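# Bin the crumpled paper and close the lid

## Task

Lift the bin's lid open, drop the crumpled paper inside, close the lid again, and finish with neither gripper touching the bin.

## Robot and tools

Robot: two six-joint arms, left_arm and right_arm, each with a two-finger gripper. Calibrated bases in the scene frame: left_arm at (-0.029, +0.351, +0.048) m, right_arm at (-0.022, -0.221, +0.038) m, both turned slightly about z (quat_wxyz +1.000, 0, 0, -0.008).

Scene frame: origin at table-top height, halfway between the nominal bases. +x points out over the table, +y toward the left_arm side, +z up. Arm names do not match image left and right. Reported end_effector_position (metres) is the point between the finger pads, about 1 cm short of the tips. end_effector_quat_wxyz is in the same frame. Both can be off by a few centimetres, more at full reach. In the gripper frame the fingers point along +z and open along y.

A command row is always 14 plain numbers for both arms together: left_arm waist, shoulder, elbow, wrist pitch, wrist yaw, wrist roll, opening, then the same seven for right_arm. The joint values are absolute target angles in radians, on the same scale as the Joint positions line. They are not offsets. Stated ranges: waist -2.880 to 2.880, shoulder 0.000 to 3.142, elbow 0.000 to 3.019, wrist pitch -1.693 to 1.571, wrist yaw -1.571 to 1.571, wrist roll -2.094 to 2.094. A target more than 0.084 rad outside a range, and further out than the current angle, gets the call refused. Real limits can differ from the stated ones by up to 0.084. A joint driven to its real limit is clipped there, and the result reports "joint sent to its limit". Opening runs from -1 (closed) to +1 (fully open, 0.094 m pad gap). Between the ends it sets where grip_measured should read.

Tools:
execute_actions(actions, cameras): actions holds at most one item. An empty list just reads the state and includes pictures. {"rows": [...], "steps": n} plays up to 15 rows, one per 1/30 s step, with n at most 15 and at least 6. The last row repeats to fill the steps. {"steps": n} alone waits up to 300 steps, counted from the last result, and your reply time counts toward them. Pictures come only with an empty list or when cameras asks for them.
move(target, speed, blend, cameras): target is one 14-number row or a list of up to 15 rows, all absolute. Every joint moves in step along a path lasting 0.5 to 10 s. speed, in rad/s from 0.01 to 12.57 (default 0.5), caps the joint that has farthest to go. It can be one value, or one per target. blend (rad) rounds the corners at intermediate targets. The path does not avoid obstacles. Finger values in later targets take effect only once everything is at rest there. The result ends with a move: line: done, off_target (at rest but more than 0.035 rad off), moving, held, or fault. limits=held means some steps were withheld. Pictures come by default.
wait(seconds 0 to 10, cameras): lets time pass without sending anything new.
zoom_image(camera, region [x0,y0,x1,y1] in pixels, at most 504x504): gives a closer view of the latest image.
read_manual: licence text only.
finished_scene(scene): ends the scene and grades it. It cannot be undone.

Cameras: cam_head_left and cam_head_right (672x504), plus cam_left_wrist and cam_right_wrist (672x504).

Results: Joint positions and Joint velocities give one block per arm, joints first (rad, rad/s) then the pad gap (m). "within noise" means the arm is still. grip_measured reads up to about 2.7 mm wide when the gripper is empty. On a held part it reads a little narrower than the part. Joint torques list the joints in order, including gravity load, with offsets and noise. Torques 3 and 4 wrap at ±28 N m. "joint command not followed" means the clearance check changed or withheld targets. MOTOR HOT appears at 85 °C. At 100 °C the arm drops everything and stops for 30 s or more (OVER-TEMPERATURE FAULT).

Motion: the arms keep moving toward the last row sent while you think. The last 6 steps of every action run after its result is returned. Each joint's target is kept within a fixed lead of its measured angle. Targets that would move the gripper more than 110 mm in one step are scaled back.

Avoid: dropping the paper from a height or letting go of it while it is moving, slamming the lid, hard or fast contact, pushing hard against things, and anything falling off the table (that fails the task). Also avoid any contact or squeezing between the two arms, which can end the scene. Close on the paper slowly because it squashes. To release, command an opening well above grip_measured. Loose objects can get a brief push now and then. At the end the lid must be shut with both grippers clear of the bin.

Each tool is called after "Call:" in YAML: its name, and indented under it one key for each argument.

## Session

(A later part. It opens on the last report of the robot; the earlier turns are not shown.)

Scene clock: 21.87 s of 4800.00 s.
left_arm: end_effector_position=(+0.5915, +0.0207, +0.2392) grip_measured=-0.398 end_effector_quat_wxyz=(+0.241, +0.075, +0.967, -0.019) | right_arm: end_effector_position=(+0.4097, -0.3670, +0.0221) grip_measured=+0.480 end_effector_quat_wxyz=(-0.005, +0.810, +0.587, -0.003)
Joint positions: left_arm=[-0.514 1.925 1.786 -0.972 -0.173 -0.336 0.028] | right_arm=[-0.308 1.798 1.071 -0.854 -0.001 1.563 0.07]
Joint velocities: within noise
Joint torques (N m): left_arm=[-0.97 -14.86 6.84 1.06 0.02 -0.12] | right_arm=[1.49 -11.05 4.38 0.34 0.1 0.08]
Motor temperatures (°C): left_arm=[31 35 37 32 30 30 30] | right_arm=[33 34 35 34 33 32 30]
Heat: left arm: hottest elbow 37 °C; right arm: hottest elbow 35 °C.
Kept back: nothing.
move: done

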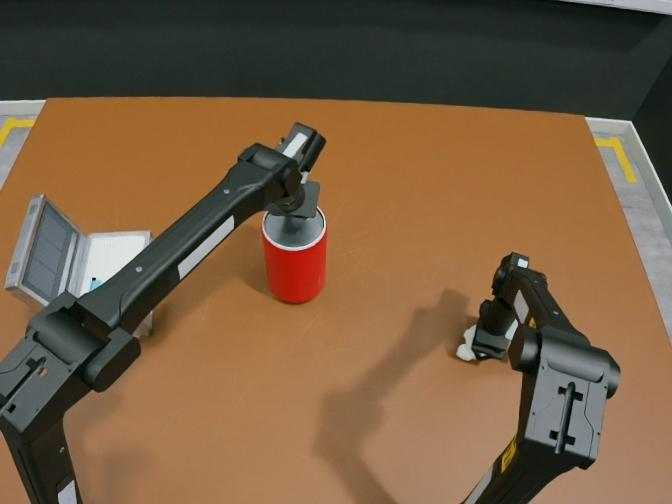

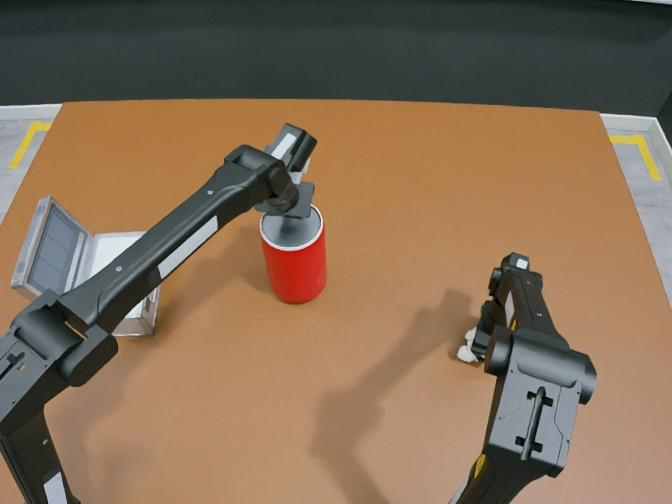

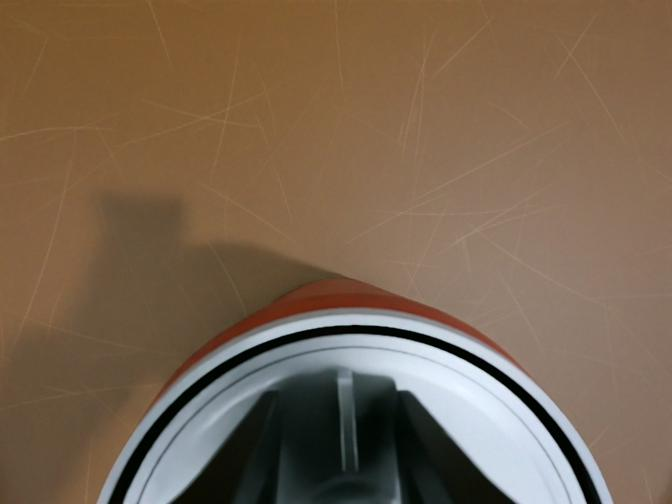

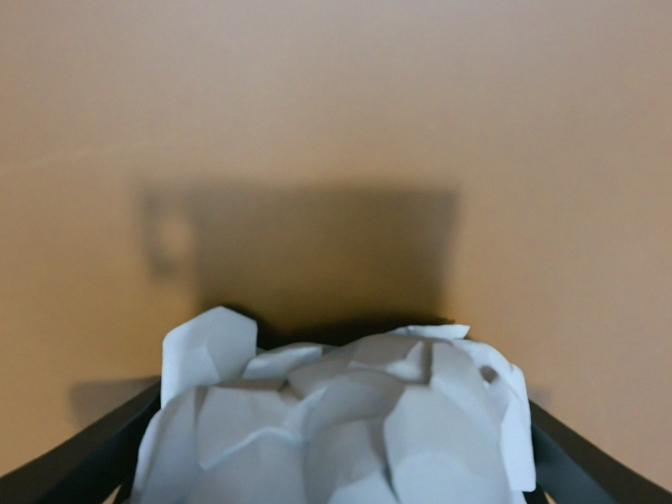

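Call:
execute_actions:
  actions:
    - {"rows":[[-0.52,1.925,1.79,-0.972,-0.173,-0.34,-0.6,-0.305,1.812,1.062,-0.845,0,1.57,0.35],[-0.52,1.925,1.79,-0.972,-0.173,-0.34,-0.65,-0.305,1.812,1.062,-0.845,0,1.57,0.35],[-0.52,1.925,1.79,-0.972,-0.173,-0.34,-0.7,-0.305,1.812,1.062,-0.845,0,1.57,0.35],[-0.52,1.925,1.79,-0.972,-0.173,-0.34,-0.75,-0.305,1.812,1.062,-0.845,0,1.57,0.35],[-0.52,1.925,1.79,-0.972,-0.173,-0.34,-0.8,-0.305,1.812,1.062,-0.845,0,1.57,0.35],[-0.52,1.925,1.79,-0.972,-0.173,-0.34,-0.85,-0.305,1.812,1.062,-0.845,0,1.57,0.35],[-0.52,1.925,1.79,-0.972,-0.173,-0.34,-0.9,-0.305,1.812,1.062,-0.845,0,1.57,0.35],[-0.52,1.925,1.79,-0.972,-0.173,-0.34,-0.95,-0.305,1.812,1.062,-0.845,0,1.57,0.35],[-0.52,1.925,1.79,-0.972,-0.173,-0.34,-1,-0.305,1.812,1.062,-0.845,0,1.57,0.35]],"steps":15}

Call:
wait:
  seconds: 0.4

Call:
zoom_image:
  camera: "cam_left_wrist"
  region: [180, 220, 480, 500]

Scene clock: 22.87 s of 4800.00 s.
left_arm: end_effector_position=(+0.5917, +0.0208, +0.2394) grip_measured=-0.850 end_effector_quat_wxyz=(+0.242, +0.074, +0.967, -0.018) | right_arm: end_effector_position=(+0.4097, -0.3670, +0.0221) grip_measured=+0.480 end_effector_quat_wxyz=(-0.005, +0.810, +0.587, -0.003)
Joint positions: left_arm=[-0.514 1.925 1.785 -0.972 -0.174 -0.336 0.007] | right_arm=[-0.308 1.798 1.071 -0.854 -0.001 1.563 0.07]
Joint velocities: left_arm=[-0.015 -0.005 -0.012 0.022 0.022 0.022 -0.072] | right_arm=[within noise]
Joint torques (N m): left_arm=[0.21 -15.27 9.11 1.47 -0.04 -0.07] | right_arm=[1.44 -10.99 4.4 0.35 0.08 0.09]
Motor temperatures (°C): left_arm=[31 35 37 32 30 30 30] | right_arm=[33 34 35 34 33 32 30]
Heat: left arm: hottest elbow 37 °C; right arm: hottest elbow 35 °C.
Steps of this call (1-21: nothing new was sent; 22-30: this action's first 9). Readings (joint positions of left_arm | right_arm):
22: [-0.514 1.925 1.785 -0.972 -0.174 -0.336] | [-0.308 1.798 1.071 -0.854 -0.001 1.563]
23: [-0.514 1.925 1.785 -0.972 -0.175 -0.336] | [-0.308 1.798 1.071 -0.854 -0.001 1.563]
25: [-0.514 1.925 1.785 -0.972 -0.175 -0.336] | [-0.308 1.798 1.071 -0.854 -0.001 1.563]
29: [-0.514 1.925 1.785 -0.972 -0.175 -0.336] | [-0.308 1.798 1.071 -0.854 -0.001 1.563]
30: the state above

Scene clock: 23.47 s of 4800.00 s.
left_arm: end_effector_position=(+0.5915, +0.0203, +0.2394) grip_measured=-0.950 end_effector_quat_wxyz=(+0.242, +0.075, +0.967, -0.019) | right_arm: end_effector_position=(+0.4097, -0.3670, +0.0221) grip_measured=+0.480 end_effector_quat_wxyz=(-0.005, +0.810, +0.587, -0.003)
Joint positions: left_arm=[-0.515 1.925 1.785 -0.971 -0.174 -0.337 0.002] | right_arm=[-0.308 1.798 1.071 -0.854 -0.001 1.563 0.07]
Joint velocities: within noise
Joint torques (N m): left_arm=[0.38 -15.38 9.17 1.51 -0.05 -0.04] | right_arm=[1.38 -10.93 4.4 0.36 0.09 0.08]
Motor temperatures (°C): left_arm=[31 35 37 32 30 30 30] | right_arm=[33 34 35 34 33 32 30]
Heat: left arm: hottest elbow 37 °C; right arm: hottest elbow 35 °C.
Steps of this call (1-6: your previous action's last 6; 7-15: toward your last target; 16-18: nothing new was sent). Readings (joint positions of left_arm | right_arm):
1: [-0.514 1.925 1.785 -0.971 -0.174 -0.336] | [-0.308 1.798 1.071 -0.854 -0.001 1.563]
2: [-0.515 1.925 1.785 -0.971 -0.175 -0.337] | [-0.308 1.798 1.071 -0.854 -0.001 1.563]
4: [-0.515 1.925 1.785 -0.971 -0.174 -0.337] | [-0.308 1.798 1.071 -0.854 -0.001 1.563]
8: [-0.515 1.925 1.785 -0.971 -0.174 -0.337] | [-0.308 1.798 1.071 -0.854 -0.001 1.563]
18: the state above
All arms were judged still, so your last target was given up. Each gripper or tool keeps its last command.

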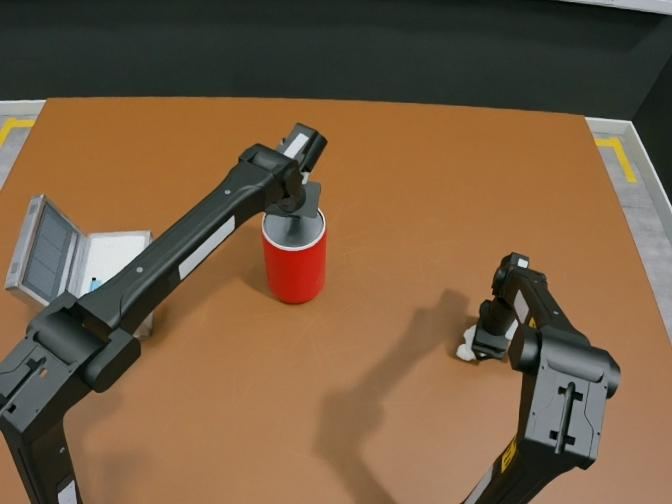

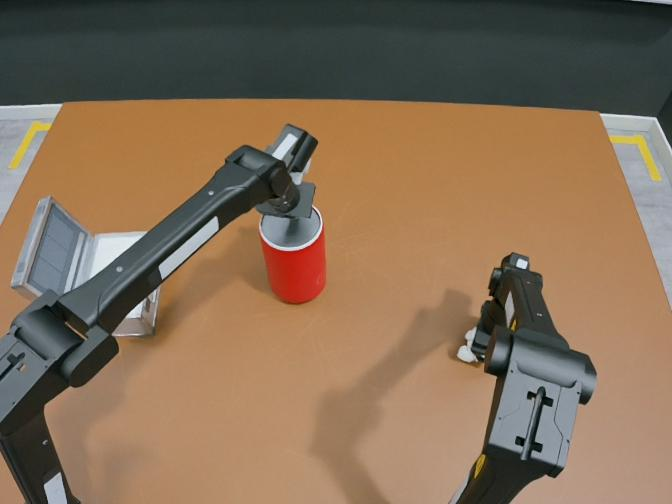

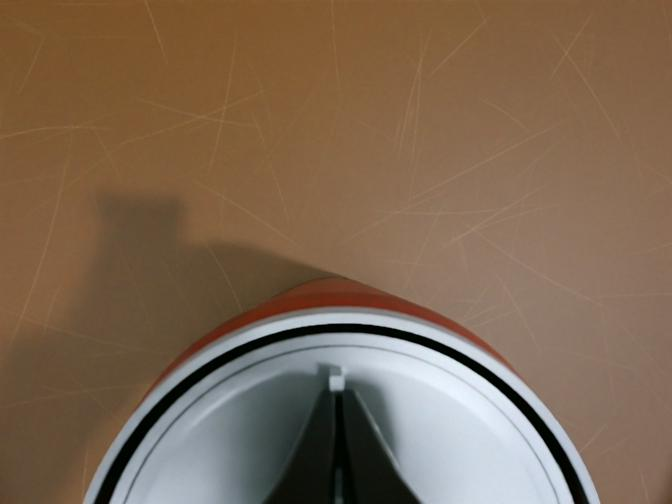

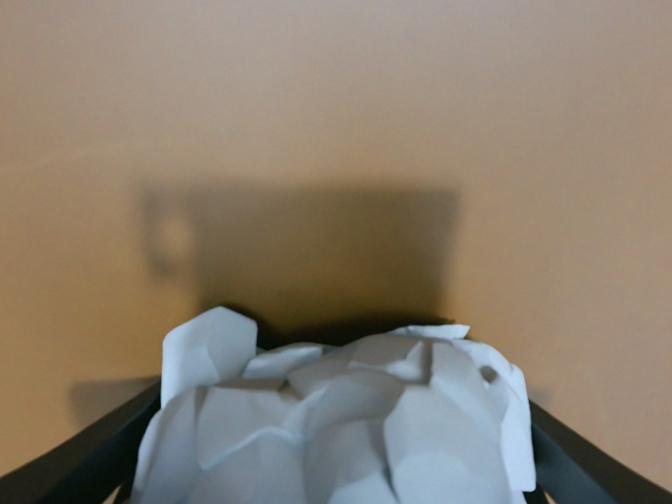

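Scaled by 1.680 from the camera's 672x504 image, which has a finer 960x720 frame.

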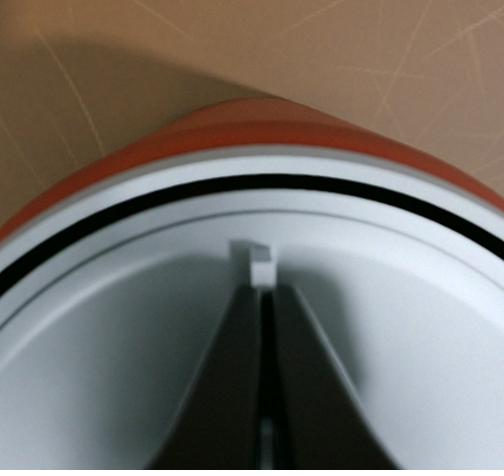

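Call:
move:
  target: [-0.527,1.864,1.7,-0.862,-0.211,-0.333,-1,-0.305,1.812,1.062,-0.845,0,1.57,0.35]
  speed: 0.15

Call:
zoom_image:
  camera: "cam_left_wrist"
  region: [100, 100, 572, 500]

Scene clock: 25.47 s of 4800.00 s.
left_arm: end_effector_position=(+0.5914, +0.0229, +0.2416) grip_measured=-0.952 end_effector_quat_wxyz=(+0.275, +0.069, +0.959, -0.020) | right_arm: end_effector_position=(+0.4097, -0.3670, +0.0221) grip_measured=+0.480 end_effector_quat_wxyz=(-0.005, +0.810, +0.587, -0.003)
Joint positions: left_arm=[-0.519 1.887 1.712 -0.872 -0.203 -0.337 0.002] | right_arm=[-0.308 1.798 1.071 -0.854 -0.001 1.563 0.07]
Joint velocities: within noise
Joint torques (N m): left_arm=[0.15 -16.62 7.94 1.88 -0.42 0.01] | right_arm=[1.26 -10.93 4.4 0.35 0.08 0.08]
Motor temperatures (°C): left_arm=[31 36 37 32 30 30 30] | right_arm=[33 35 35 34 33 32 31]
Heat: left arm: hottest elbow 37 °C; right arm: hottest shoulder 35 °C.
Kept back: nothing.
move: done

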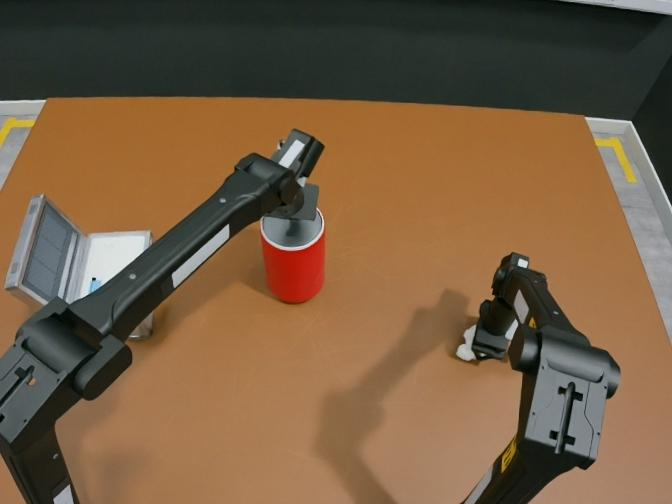

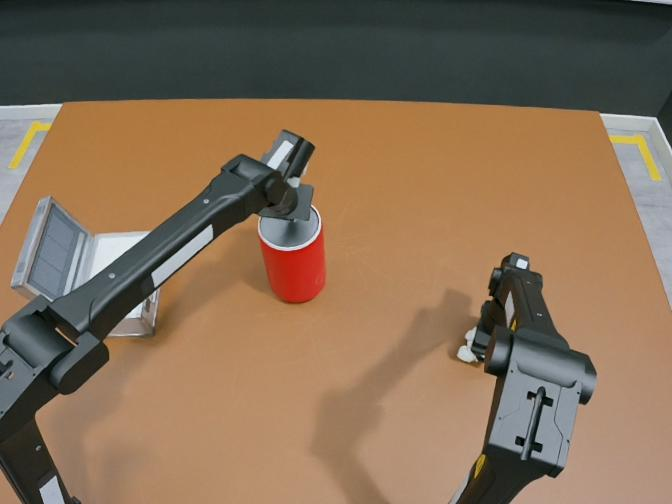

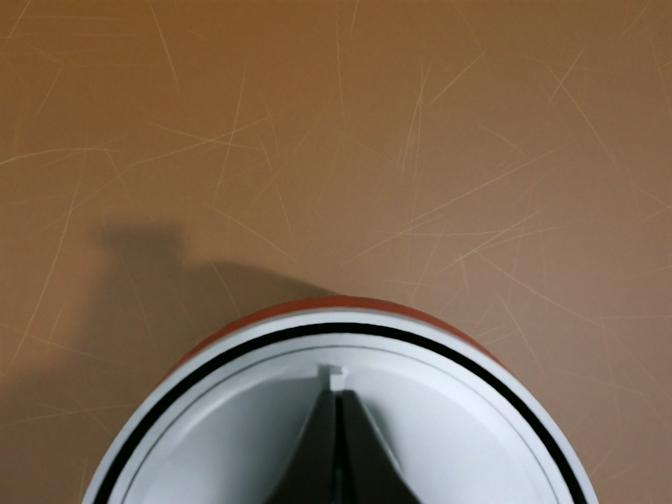

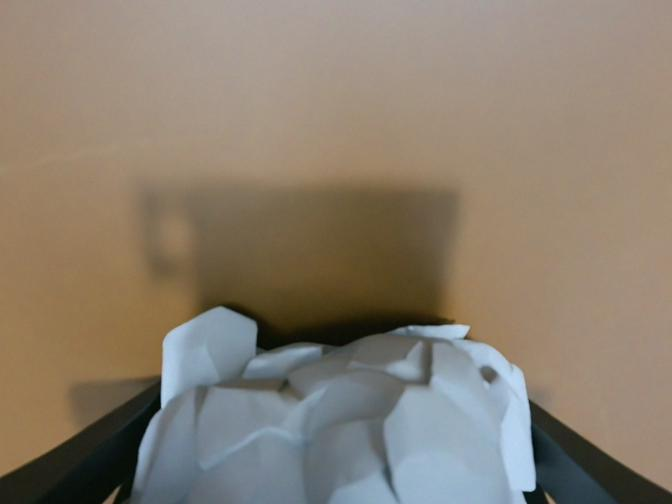

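Scaled by 1.068 from the camera's 672x504 image, which has a finer 960x720 frame.

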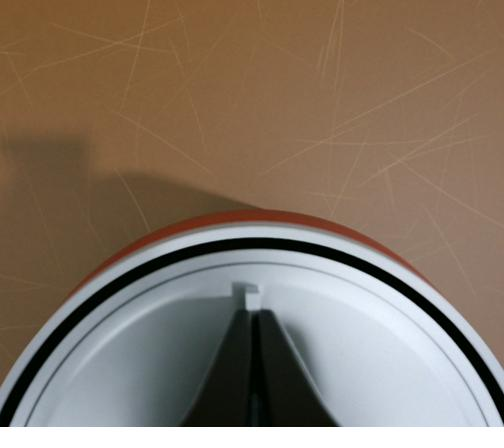

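Call:
move:
  target: [-0.527,1.835,1.7,-0.862,-0.211,-0.333,-1,-0.305,1.812,1.062,-0.845,0,1.57,0.35]
  speed: 0.1

Call:
zoom_image:
  camera: "cam_left_wrist"
  region: [100, 100, 572, 500]

Call:
zoom_image:
  camera: "cam_head_right"
  region: [220, 160, 380, 310]

Scene clock: 26.53 s of 4800.00 s.
left_arm: end_effector_position=(+0.5892, +0.0243, +0.2496) grip_measured=-0.952 end_effector_quat_wxyz=(+0.280, +0.068, +0.957, -0.022) | right_arm: end_effector_position=(+0.4097, -0.3670, +0.0221) grip_measured=+0.480 end_effector_quat_wxyz=(-0.005, +0.810, +0.587, -0.003)
Joint positions: left_arm=[-0.519 1.871 1.706 -0.871 -0.204 -0.337 0.002] | right_arm=[-0.308 1.798 1.071 -0.854 -0.001 1.563 0.07]
Joint velocities: within noise
Joint torques (N m): left_arm=[0.32 -17.2 8.39 1.88 -0.38 0.01] | right_arm=[1.44 -11.05 4.42 0.35 0.09 0.08]
Motor temperatures (°C): left_arm=[31 36 37 32 30 30 30] | right_arm=[33 35 35 34 33 32 31]
Heat: left arm: hottest elbow 37 °C; right arm: hottest shoulder 35 °C.
Kept back: nothing.
move: off_target (left_arm); left_arm: the shoulder is farthest, 0.036 rad from its target

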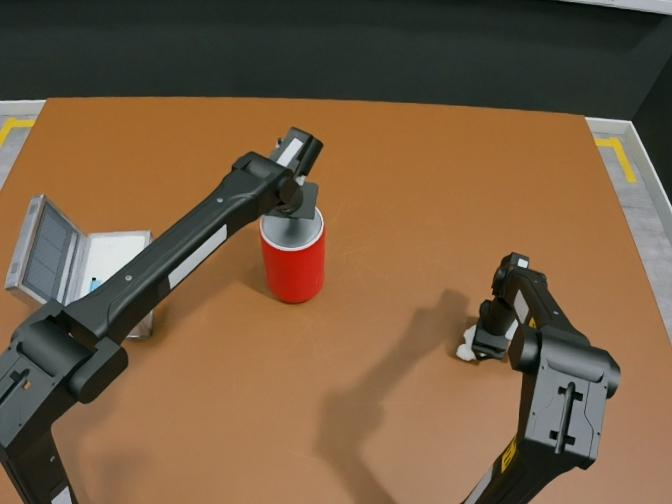

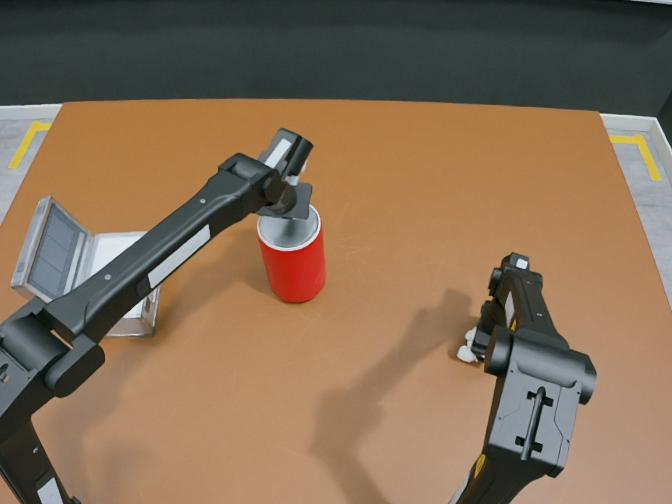

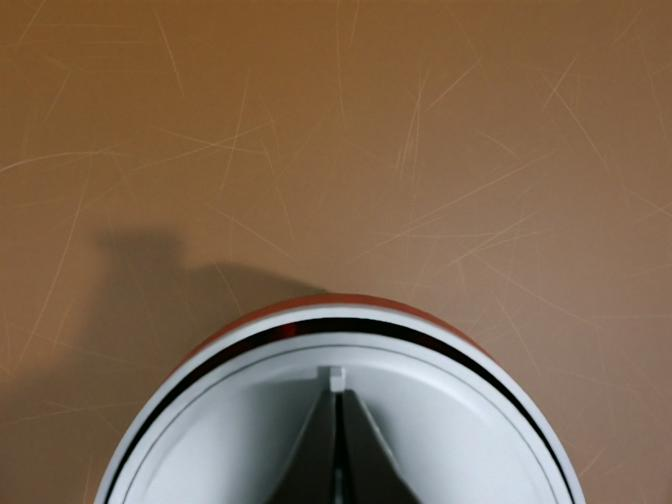

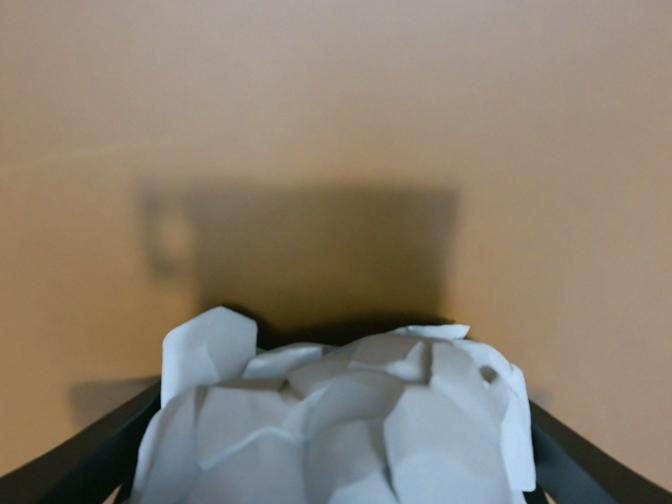

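Scaled by 1.068 from the camera's 672x504 image, which has a finer 960x720 frame.

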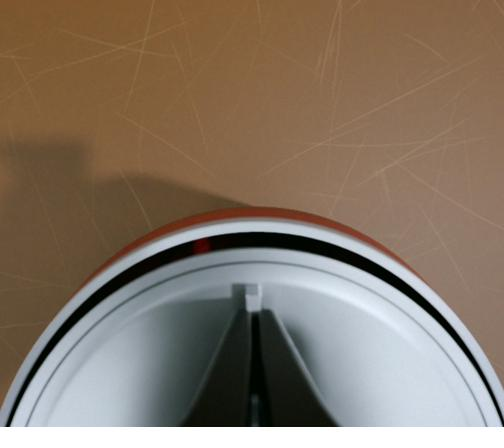

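Scaled by 3.150 from the camera's 672x504 image, which has a finer 960x720 frame.

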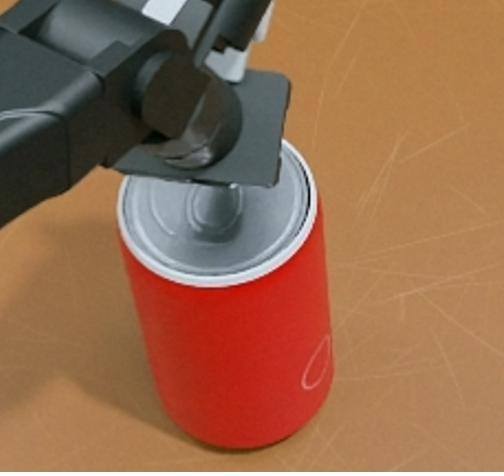

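Call:
move:
  target: [-0.553,1.705,1.488,-0.594,-0.293,-0.302,-1,-0.305,1.66,1.23,-1.095,0,1.57,0.35]
  speed: 0.22

Scene clock: 35.40 s of 4800.00 s.
left_arm: end_effector_position=(+0.5732, +0.0336, +0.2665) grip_measured=-0.952 end_effector_quat_wxyz=(+0.371, +0.062, +0.926, -0.024) | right_arm: end_effector_position=(+0.4146, -0.3686, +0.1069) grip_measured=+0.478 end_effector_quat_wxyz=(-0.008, +0.810, +0.587, -0.005)
Joint positions: left_arm=[-0.54 1.74 1.493 -0.608 -0.288 -0.314 0.002] | right_arm=[-0.308 1.682 1.178 -1.087 -0.001 1.563 0.069]
Joint velocities: within noise
Joint torques (N m): left_arm=[-0.26 -15.74 8.55 2.24 -0.34 0.07] | right_arm=[1.49 -12.92 9.51 -0.28 0.09 0.08]
Motor temperatures (°C): left_arm=[31 36 37 32 30 30 31] | right_arm=[33 35 35 34 33 32 31]
Heat: left arm: hottest elbow 37 °C; right arm: hottest shoulder 35 °C.
Kept back: nothing.
move: off_target (right_arm); right_arm: the elbow is farthest, 0.052 rad from its target

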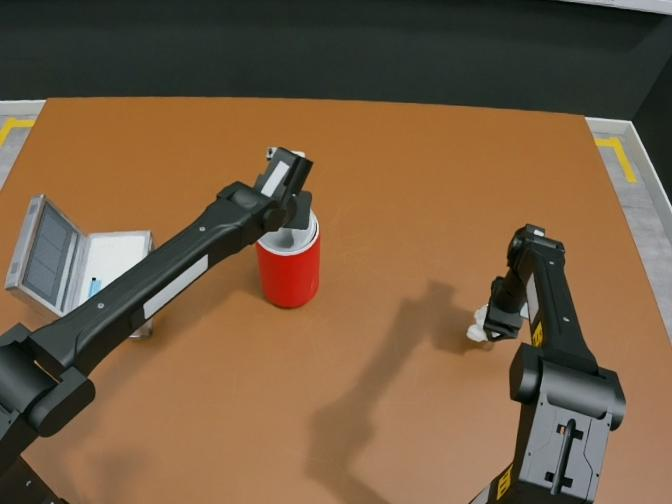

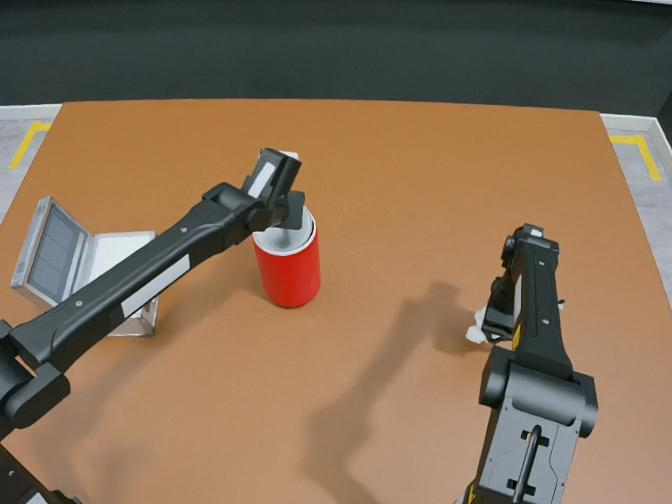

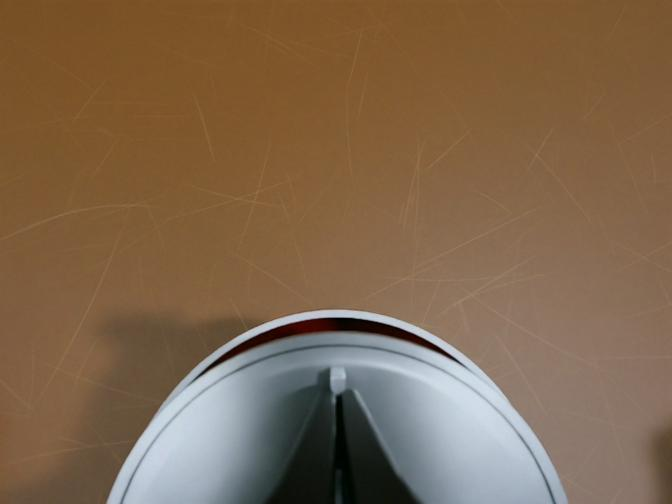

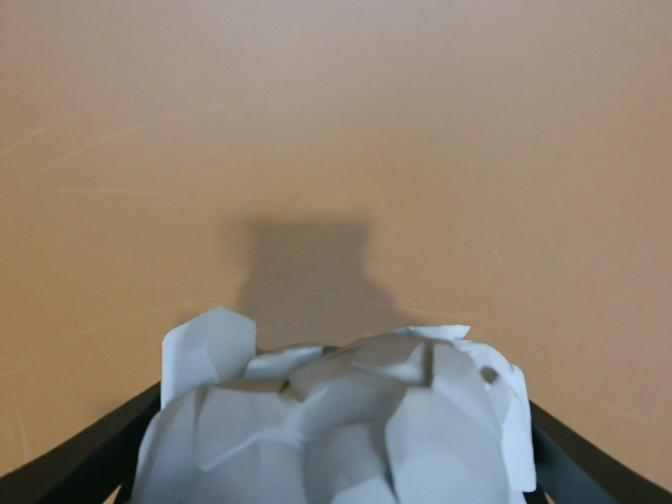

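Call:
move:
  target:
    - [-0.556,1.672,1.456,-0.575,-0.293,-0.302,-1,-0.305,1.66,1.23,-1.095,0,1.57,0.35]
    - [-0.609,1.515,1.159,-0.108,-0.421,-0.218,-1,-0.305,1.66,1.23,-1.095,0,1.57,0.35]
  speed: 0.25
  blend: 0.05

Scene clock: 38.63 s of 4800.00 s.
left_arm: end_effector_position=(+0.5311, +0.0440, +0.2928) grip_measured=-0.952 end_effector_quat_wxyz=(+0.517, +0.059, +0.853, -0.035) | right_arm: end_effector_position=(+0.4146, -0.3686, +0.1069) grip_measured=+0.478 end_effector_quat_wxyz=(-0.008, +0.810, +0.587, -0.005)
Joint positions: left_arm=[-0.593 1.556 1.157 -0.132 -0.416 -0.232 0.002] | right_arm=[-0.308 1.682 1.178 -1.087 -0.001 1.563 0.069]
Joint velocities: within noise
Joint torques (N m): left_arm=[-0.44 -13.51 8.92 2.82 -0.32 0.1] | right_arm=[1.44 -13.16 9.57 -0.28 0.1 0.09]
Motor temperatures (°C): left_arm=[31 36 37 32 30 30 31] | right_arm=[33 35 36 34 33 32 31]
Heat: left arm: hottest elbow 37 °C; right arm: hottest elbow 36 °C.
Kept back: nothing.
move: off_target (left_arm, right_arm); blend cut to 0.0165 rad at target 1; left_arm: the shoulder is farthest, 0.041 rad from its target; right_arm: the elbow is farthest, 0.052 rad from its target

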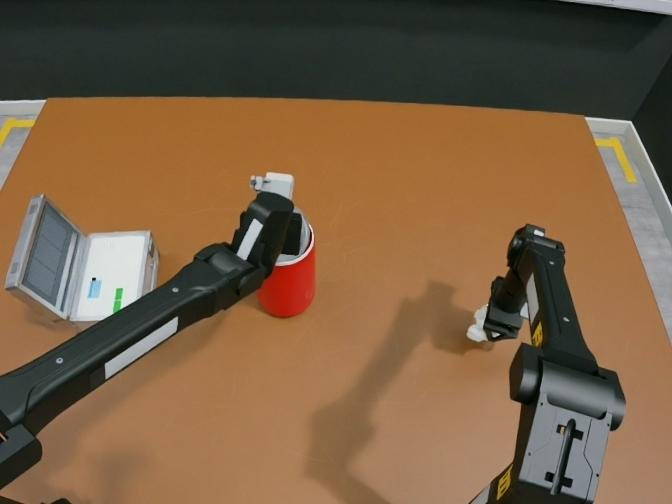

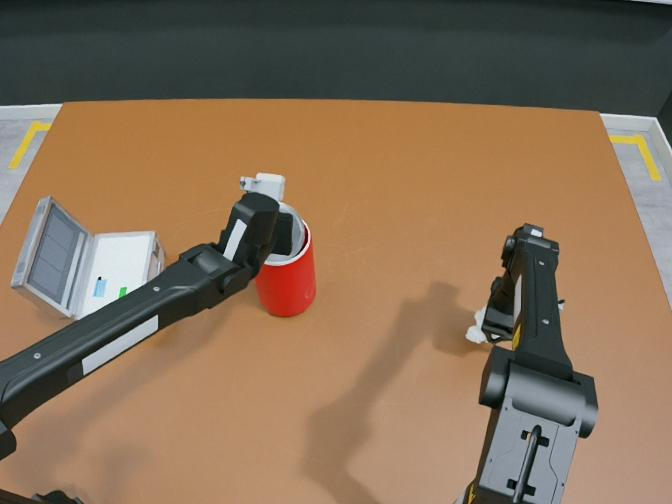

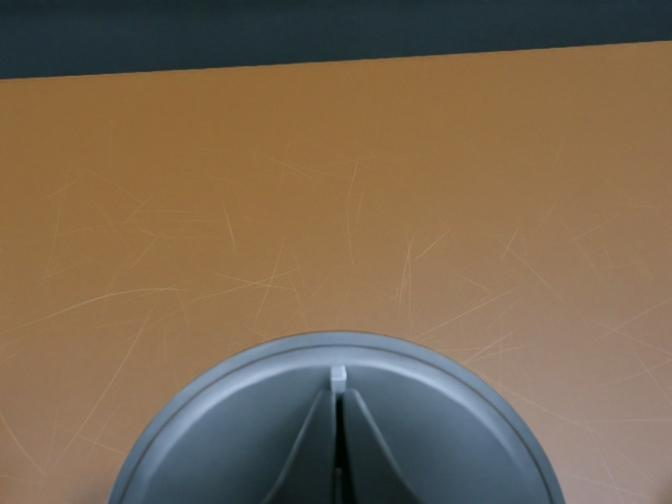

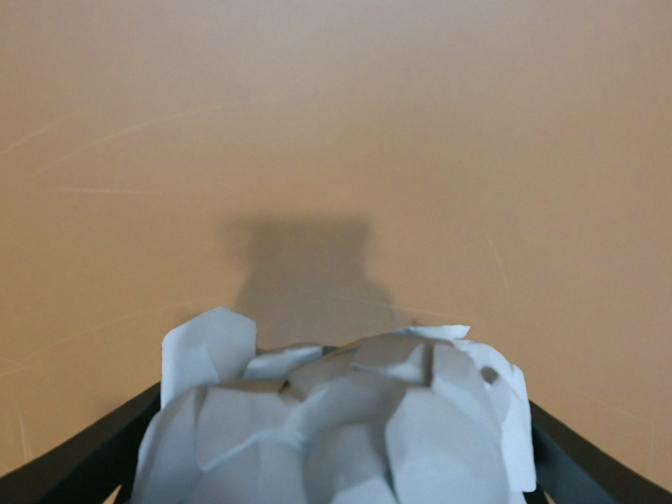

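Call:
move:
  target: [-0.672,1.36,0.89,0.235,-0.503,-0.141,-1,-0.305,1.66,1.23,-1.095,0,1.57,0.35]
  speed: 0.25

Call:
zoom_image:
  camera: "cam_head_right"
  region: [200, 160, 380, 330]

Scene clock: 41.00 s of 4800.00 s.
left_arm: end_effector_position=(+0.4677, +0.0594, +0.3035) grip_measured=-0.952 end_effector_quat_wxyz=(+0.601, +0.062, +0.796, -0.046) | right_arm: end_effector_position=(+0.4146, -0.3686, +0.1069) grip_measured=+0.478 end_effector_quat_wxyz=(-0.008, +0.810, +0.587, -0.005)
Joint positions: left_arm=[-0.657 1.402 0.883 0.203 -0.498 -0.154 0.002] | right_arm=[-0.308 1.682 1.178 -1.087 -0.001 1.563 0.069]
Joint velocities: within noise
Joint torques (N m): left_arm=[-0.5 -11.16 8.98 3.1 -0.28 0.08] | right_arm=[1.49 -13.1 9.52 -0.29 0.08 0.09]
Motor temperatures (°C): left_arm=[31 36 37 32 30 30 31] | right_arm=[33 35 36 34 33 32 31]
Heat: left arm: hottest elbow 37 °C; right arm: hottest elbow 36 °C.
Kept back: nothing.
move: off_target (left_arm, right_arm); left_arm: the shoulder is farthest, 0.042 rad from its target; right_arm: the elbow is farthest, 0.052 rad from its target

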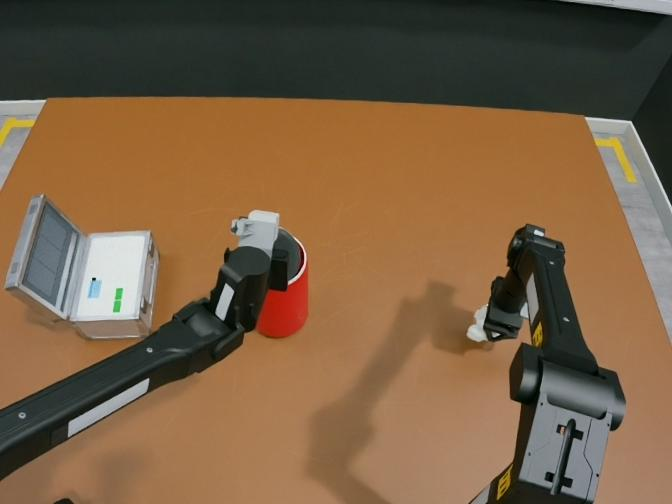

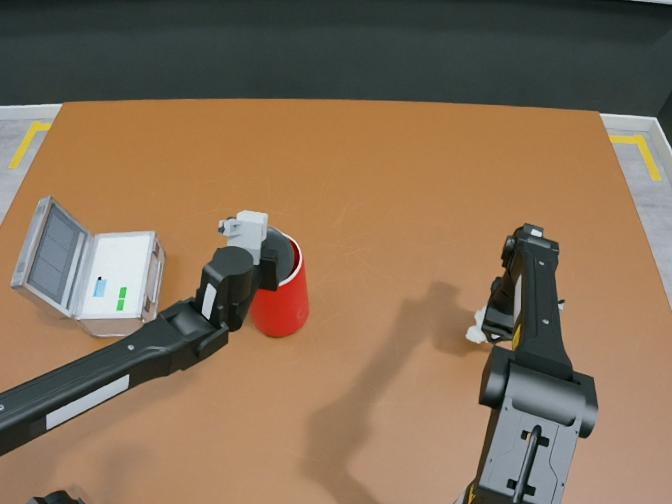

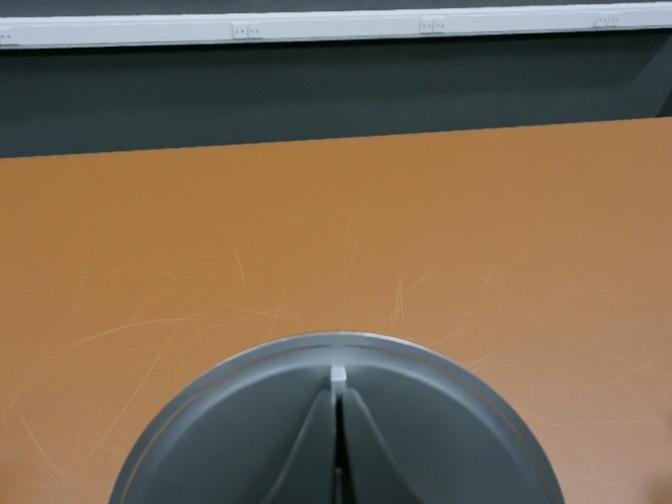

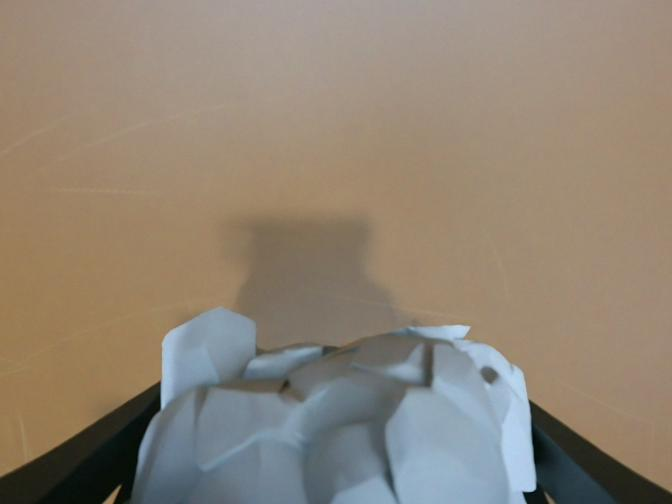

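Scaled by 2.800 from the camera's 672x504 image, which has a finer 960x720 frame.

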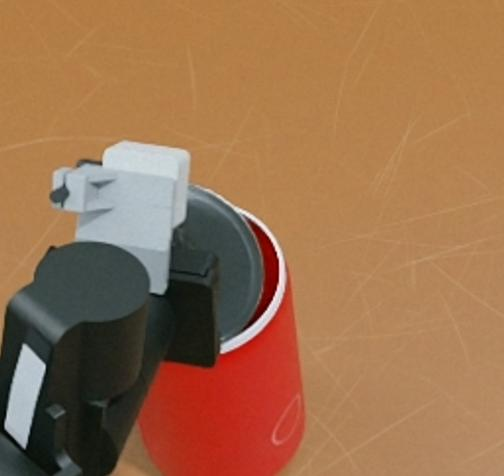

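Call:
move:
  target: [-0.69,1.295,0.82,0.285,-0.52,-0.12,-1,-0.305,1.66,1.23,-1.095,0,1.57,0.35]
  speed: 0.15

Call:
zoom_image:
  camera: "cam_head_right"
  region: [200, 160, 380, 350]

Call:
zoom_image:
  camera: "cam_head_left"
  region: [200, 160, 380, 350]

Scene clock: 42.80 s of 4800.00 s.
left_arm: end_effector_position=(+0.4446, +0.0682, +0.3089) grip_measured=-0.952 end_effector_quat_wxyz=(+0.615, +0.065, +0.784, -0.047) | right_arm: end_effector_position=(+0.4146, -0.3686, +0.1069) grip_measured=+0.478 end_effector_quat_wxyz=(-0.008, +0.810, +0.587, -0.005)
Joint positions: left_arm=[-0.675 1.338 0.81 0.25 -0.515 -0.133 0.002] | right_arm=[-0.308 1.682 1.178 -1.087 -0.001 1.563 0.069]
Joint velocities: within noise
Joint torques (N m): left_arm=[-0.56 -10.4 9.09 3.28 -0.29 0.09] | right_arm=[1.38 -13.04 9.55 -0.31 0.09 0.08]
Motor temperatures (°C): left_arm=[31 36 37 32 30 30 31] | right_arm=[33 35 36 34 33 32 31]
Heat: left arm: hottest elbow 37 °C; right arm: hottest elbow 36 °C.
Kept back: nothing.
move: off_target (left_arm, right_arm); left_arm: the shoulder is farthest, 0.043 rad from its target; right_arm: the elbow is farthest, 0.052 rad from its target

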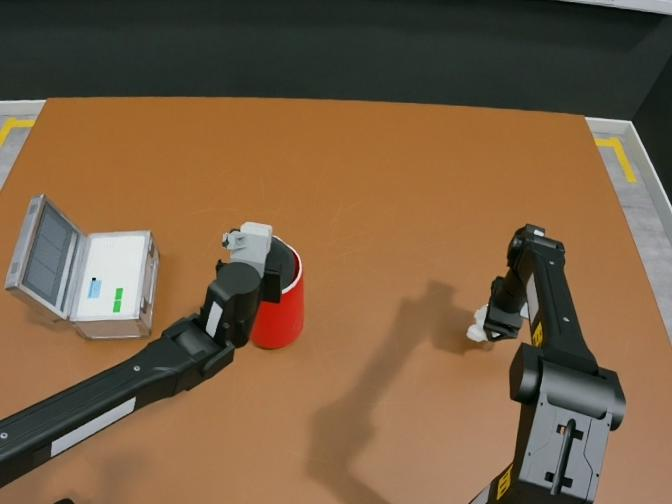

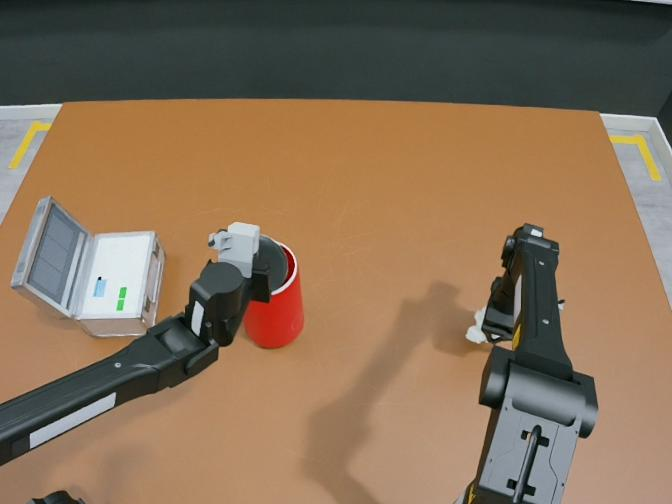

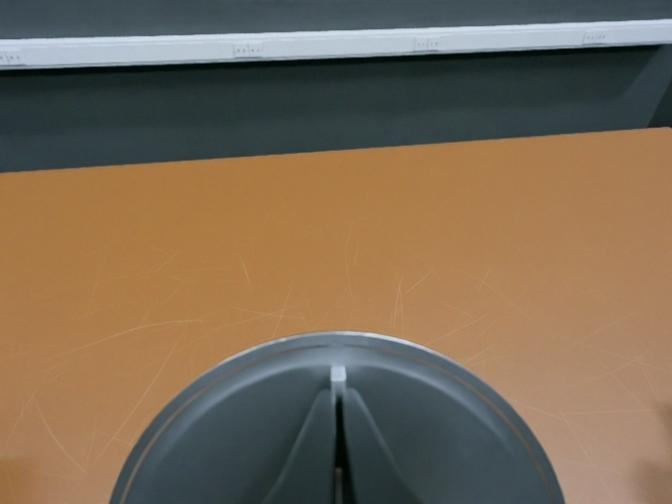

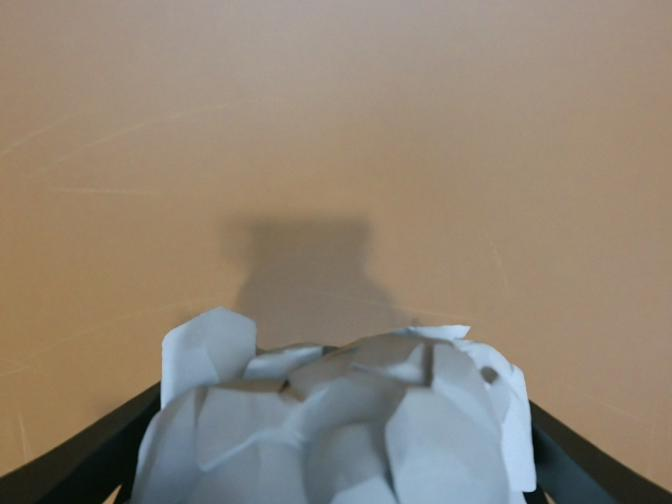

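Scaled by 2.653 from the camera's 672x504 image, which has a finer 960x720 frame.

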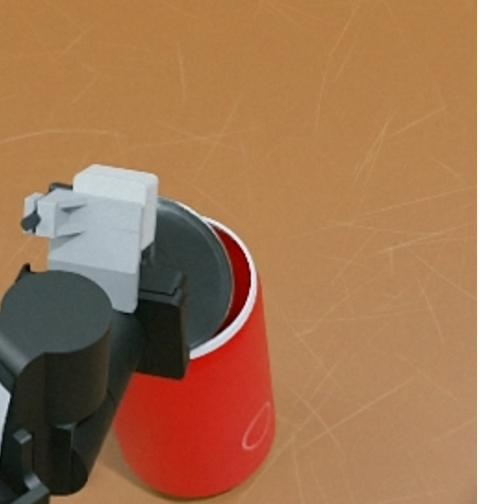

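Scaled by 2.653 from the camera's 672x504 image, which has a finer 960x720 frame.

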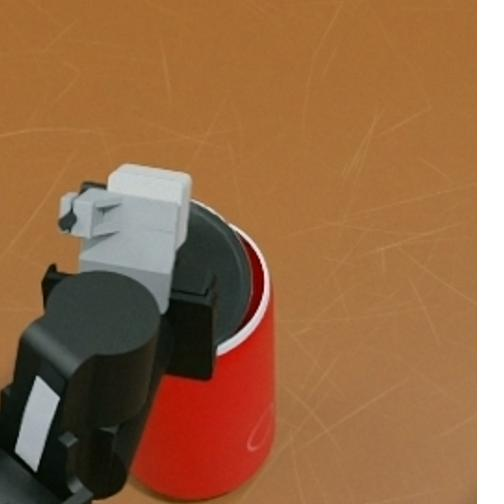

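Call:
move:
  target: [-0.675,1.285,0.87,0.225,-0.52,-0.12,-1,-0.305,1.66,1.23,-1.095,0,1.57,0.35]
  speed: 0.1

Call:
zoom_image:
  camera: "cam_head_right"
  region: [200, 160, 380, 350]

Scene clock: 44.33 s of 4800.00 s.
left_arm: end_effector_position=(+0.4422, +0.0702, +0.3071) grip_measured=-0.952 end_effector_quat_wxyz=(+0.608, +0.069, +0.790, -0.042) | right_arm: end_effector_position=(+0.4146, -0.3686, +0.1069) grip_measured=+0.478 end_effector_quat_wxyz=(-0.008, +0.810, +0.587, -0.005)
Joint positions: left_arm=[-0.675 1.329 0.81 0.219 -0.515 -0.133 0.002] | right_arm=[-0.308 1.682 1.178 -1.087 -0.001 1.563 0.069]
Joint velocities: within noise
Joint torques (N m): left_arm=[0.85 -10.4 13.04 2.32 -0.3 0.1] | right_arm=[1.49 -13.1 9.51 -0.28 0.09 0.08]
Motor temperatures (°C): left_arm=[31 36 38 32 30 30 31] | right_arm=[33 35 36 34 33 32 31]
Heat: left arm: hottest elbow 38 °C; right arm: hottest elbow 36 °C.
Kept back: nothing.
move: off_target (left_arm, right_arm); left_arm: the elbow is farthest, 0.060 rad from its target; right_arm: the elbow is farthest, 0.052 rad from its target

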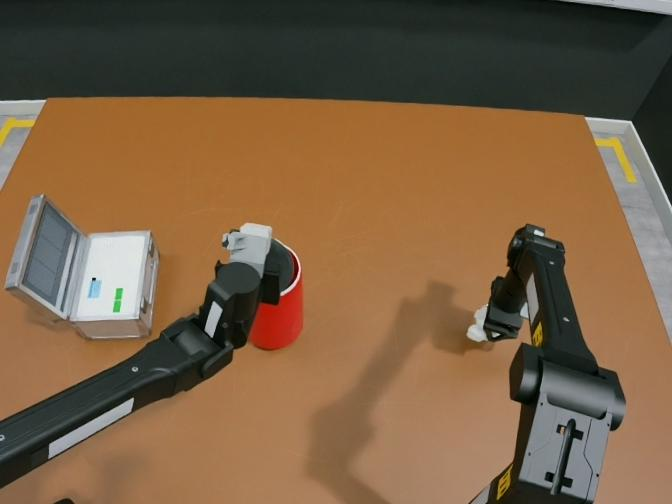

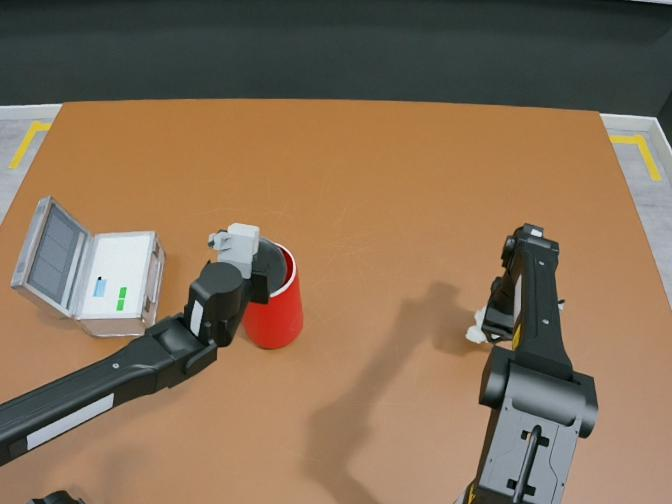

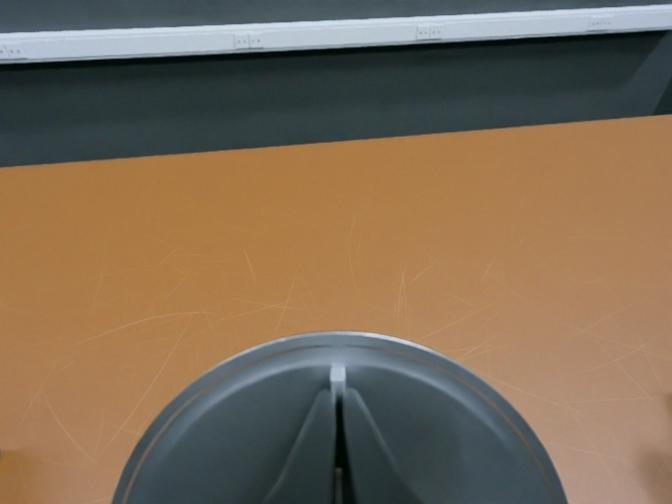

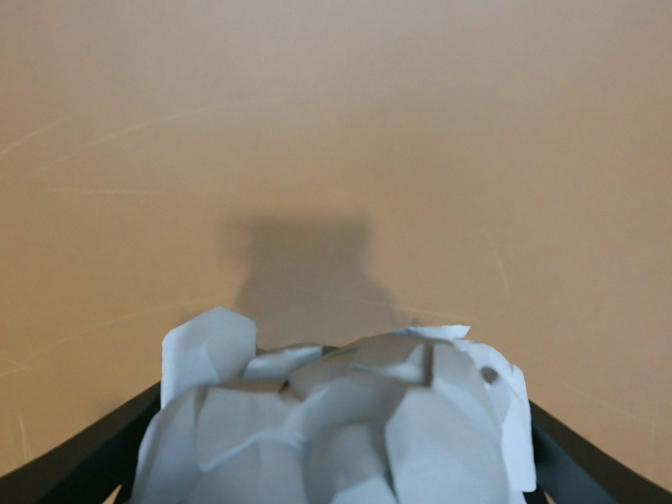

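Scaled by 2.653 from the camera's 672x504 image, which has a finer 960x720 frame.

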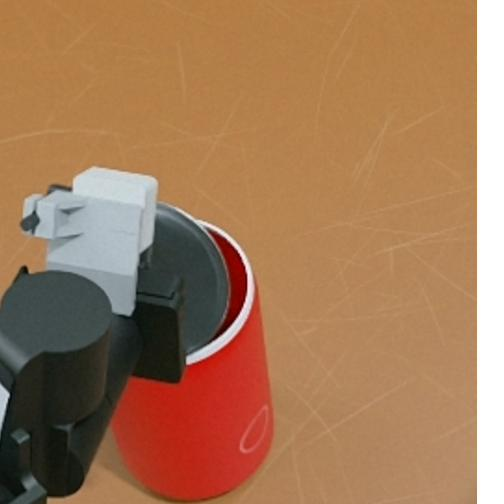

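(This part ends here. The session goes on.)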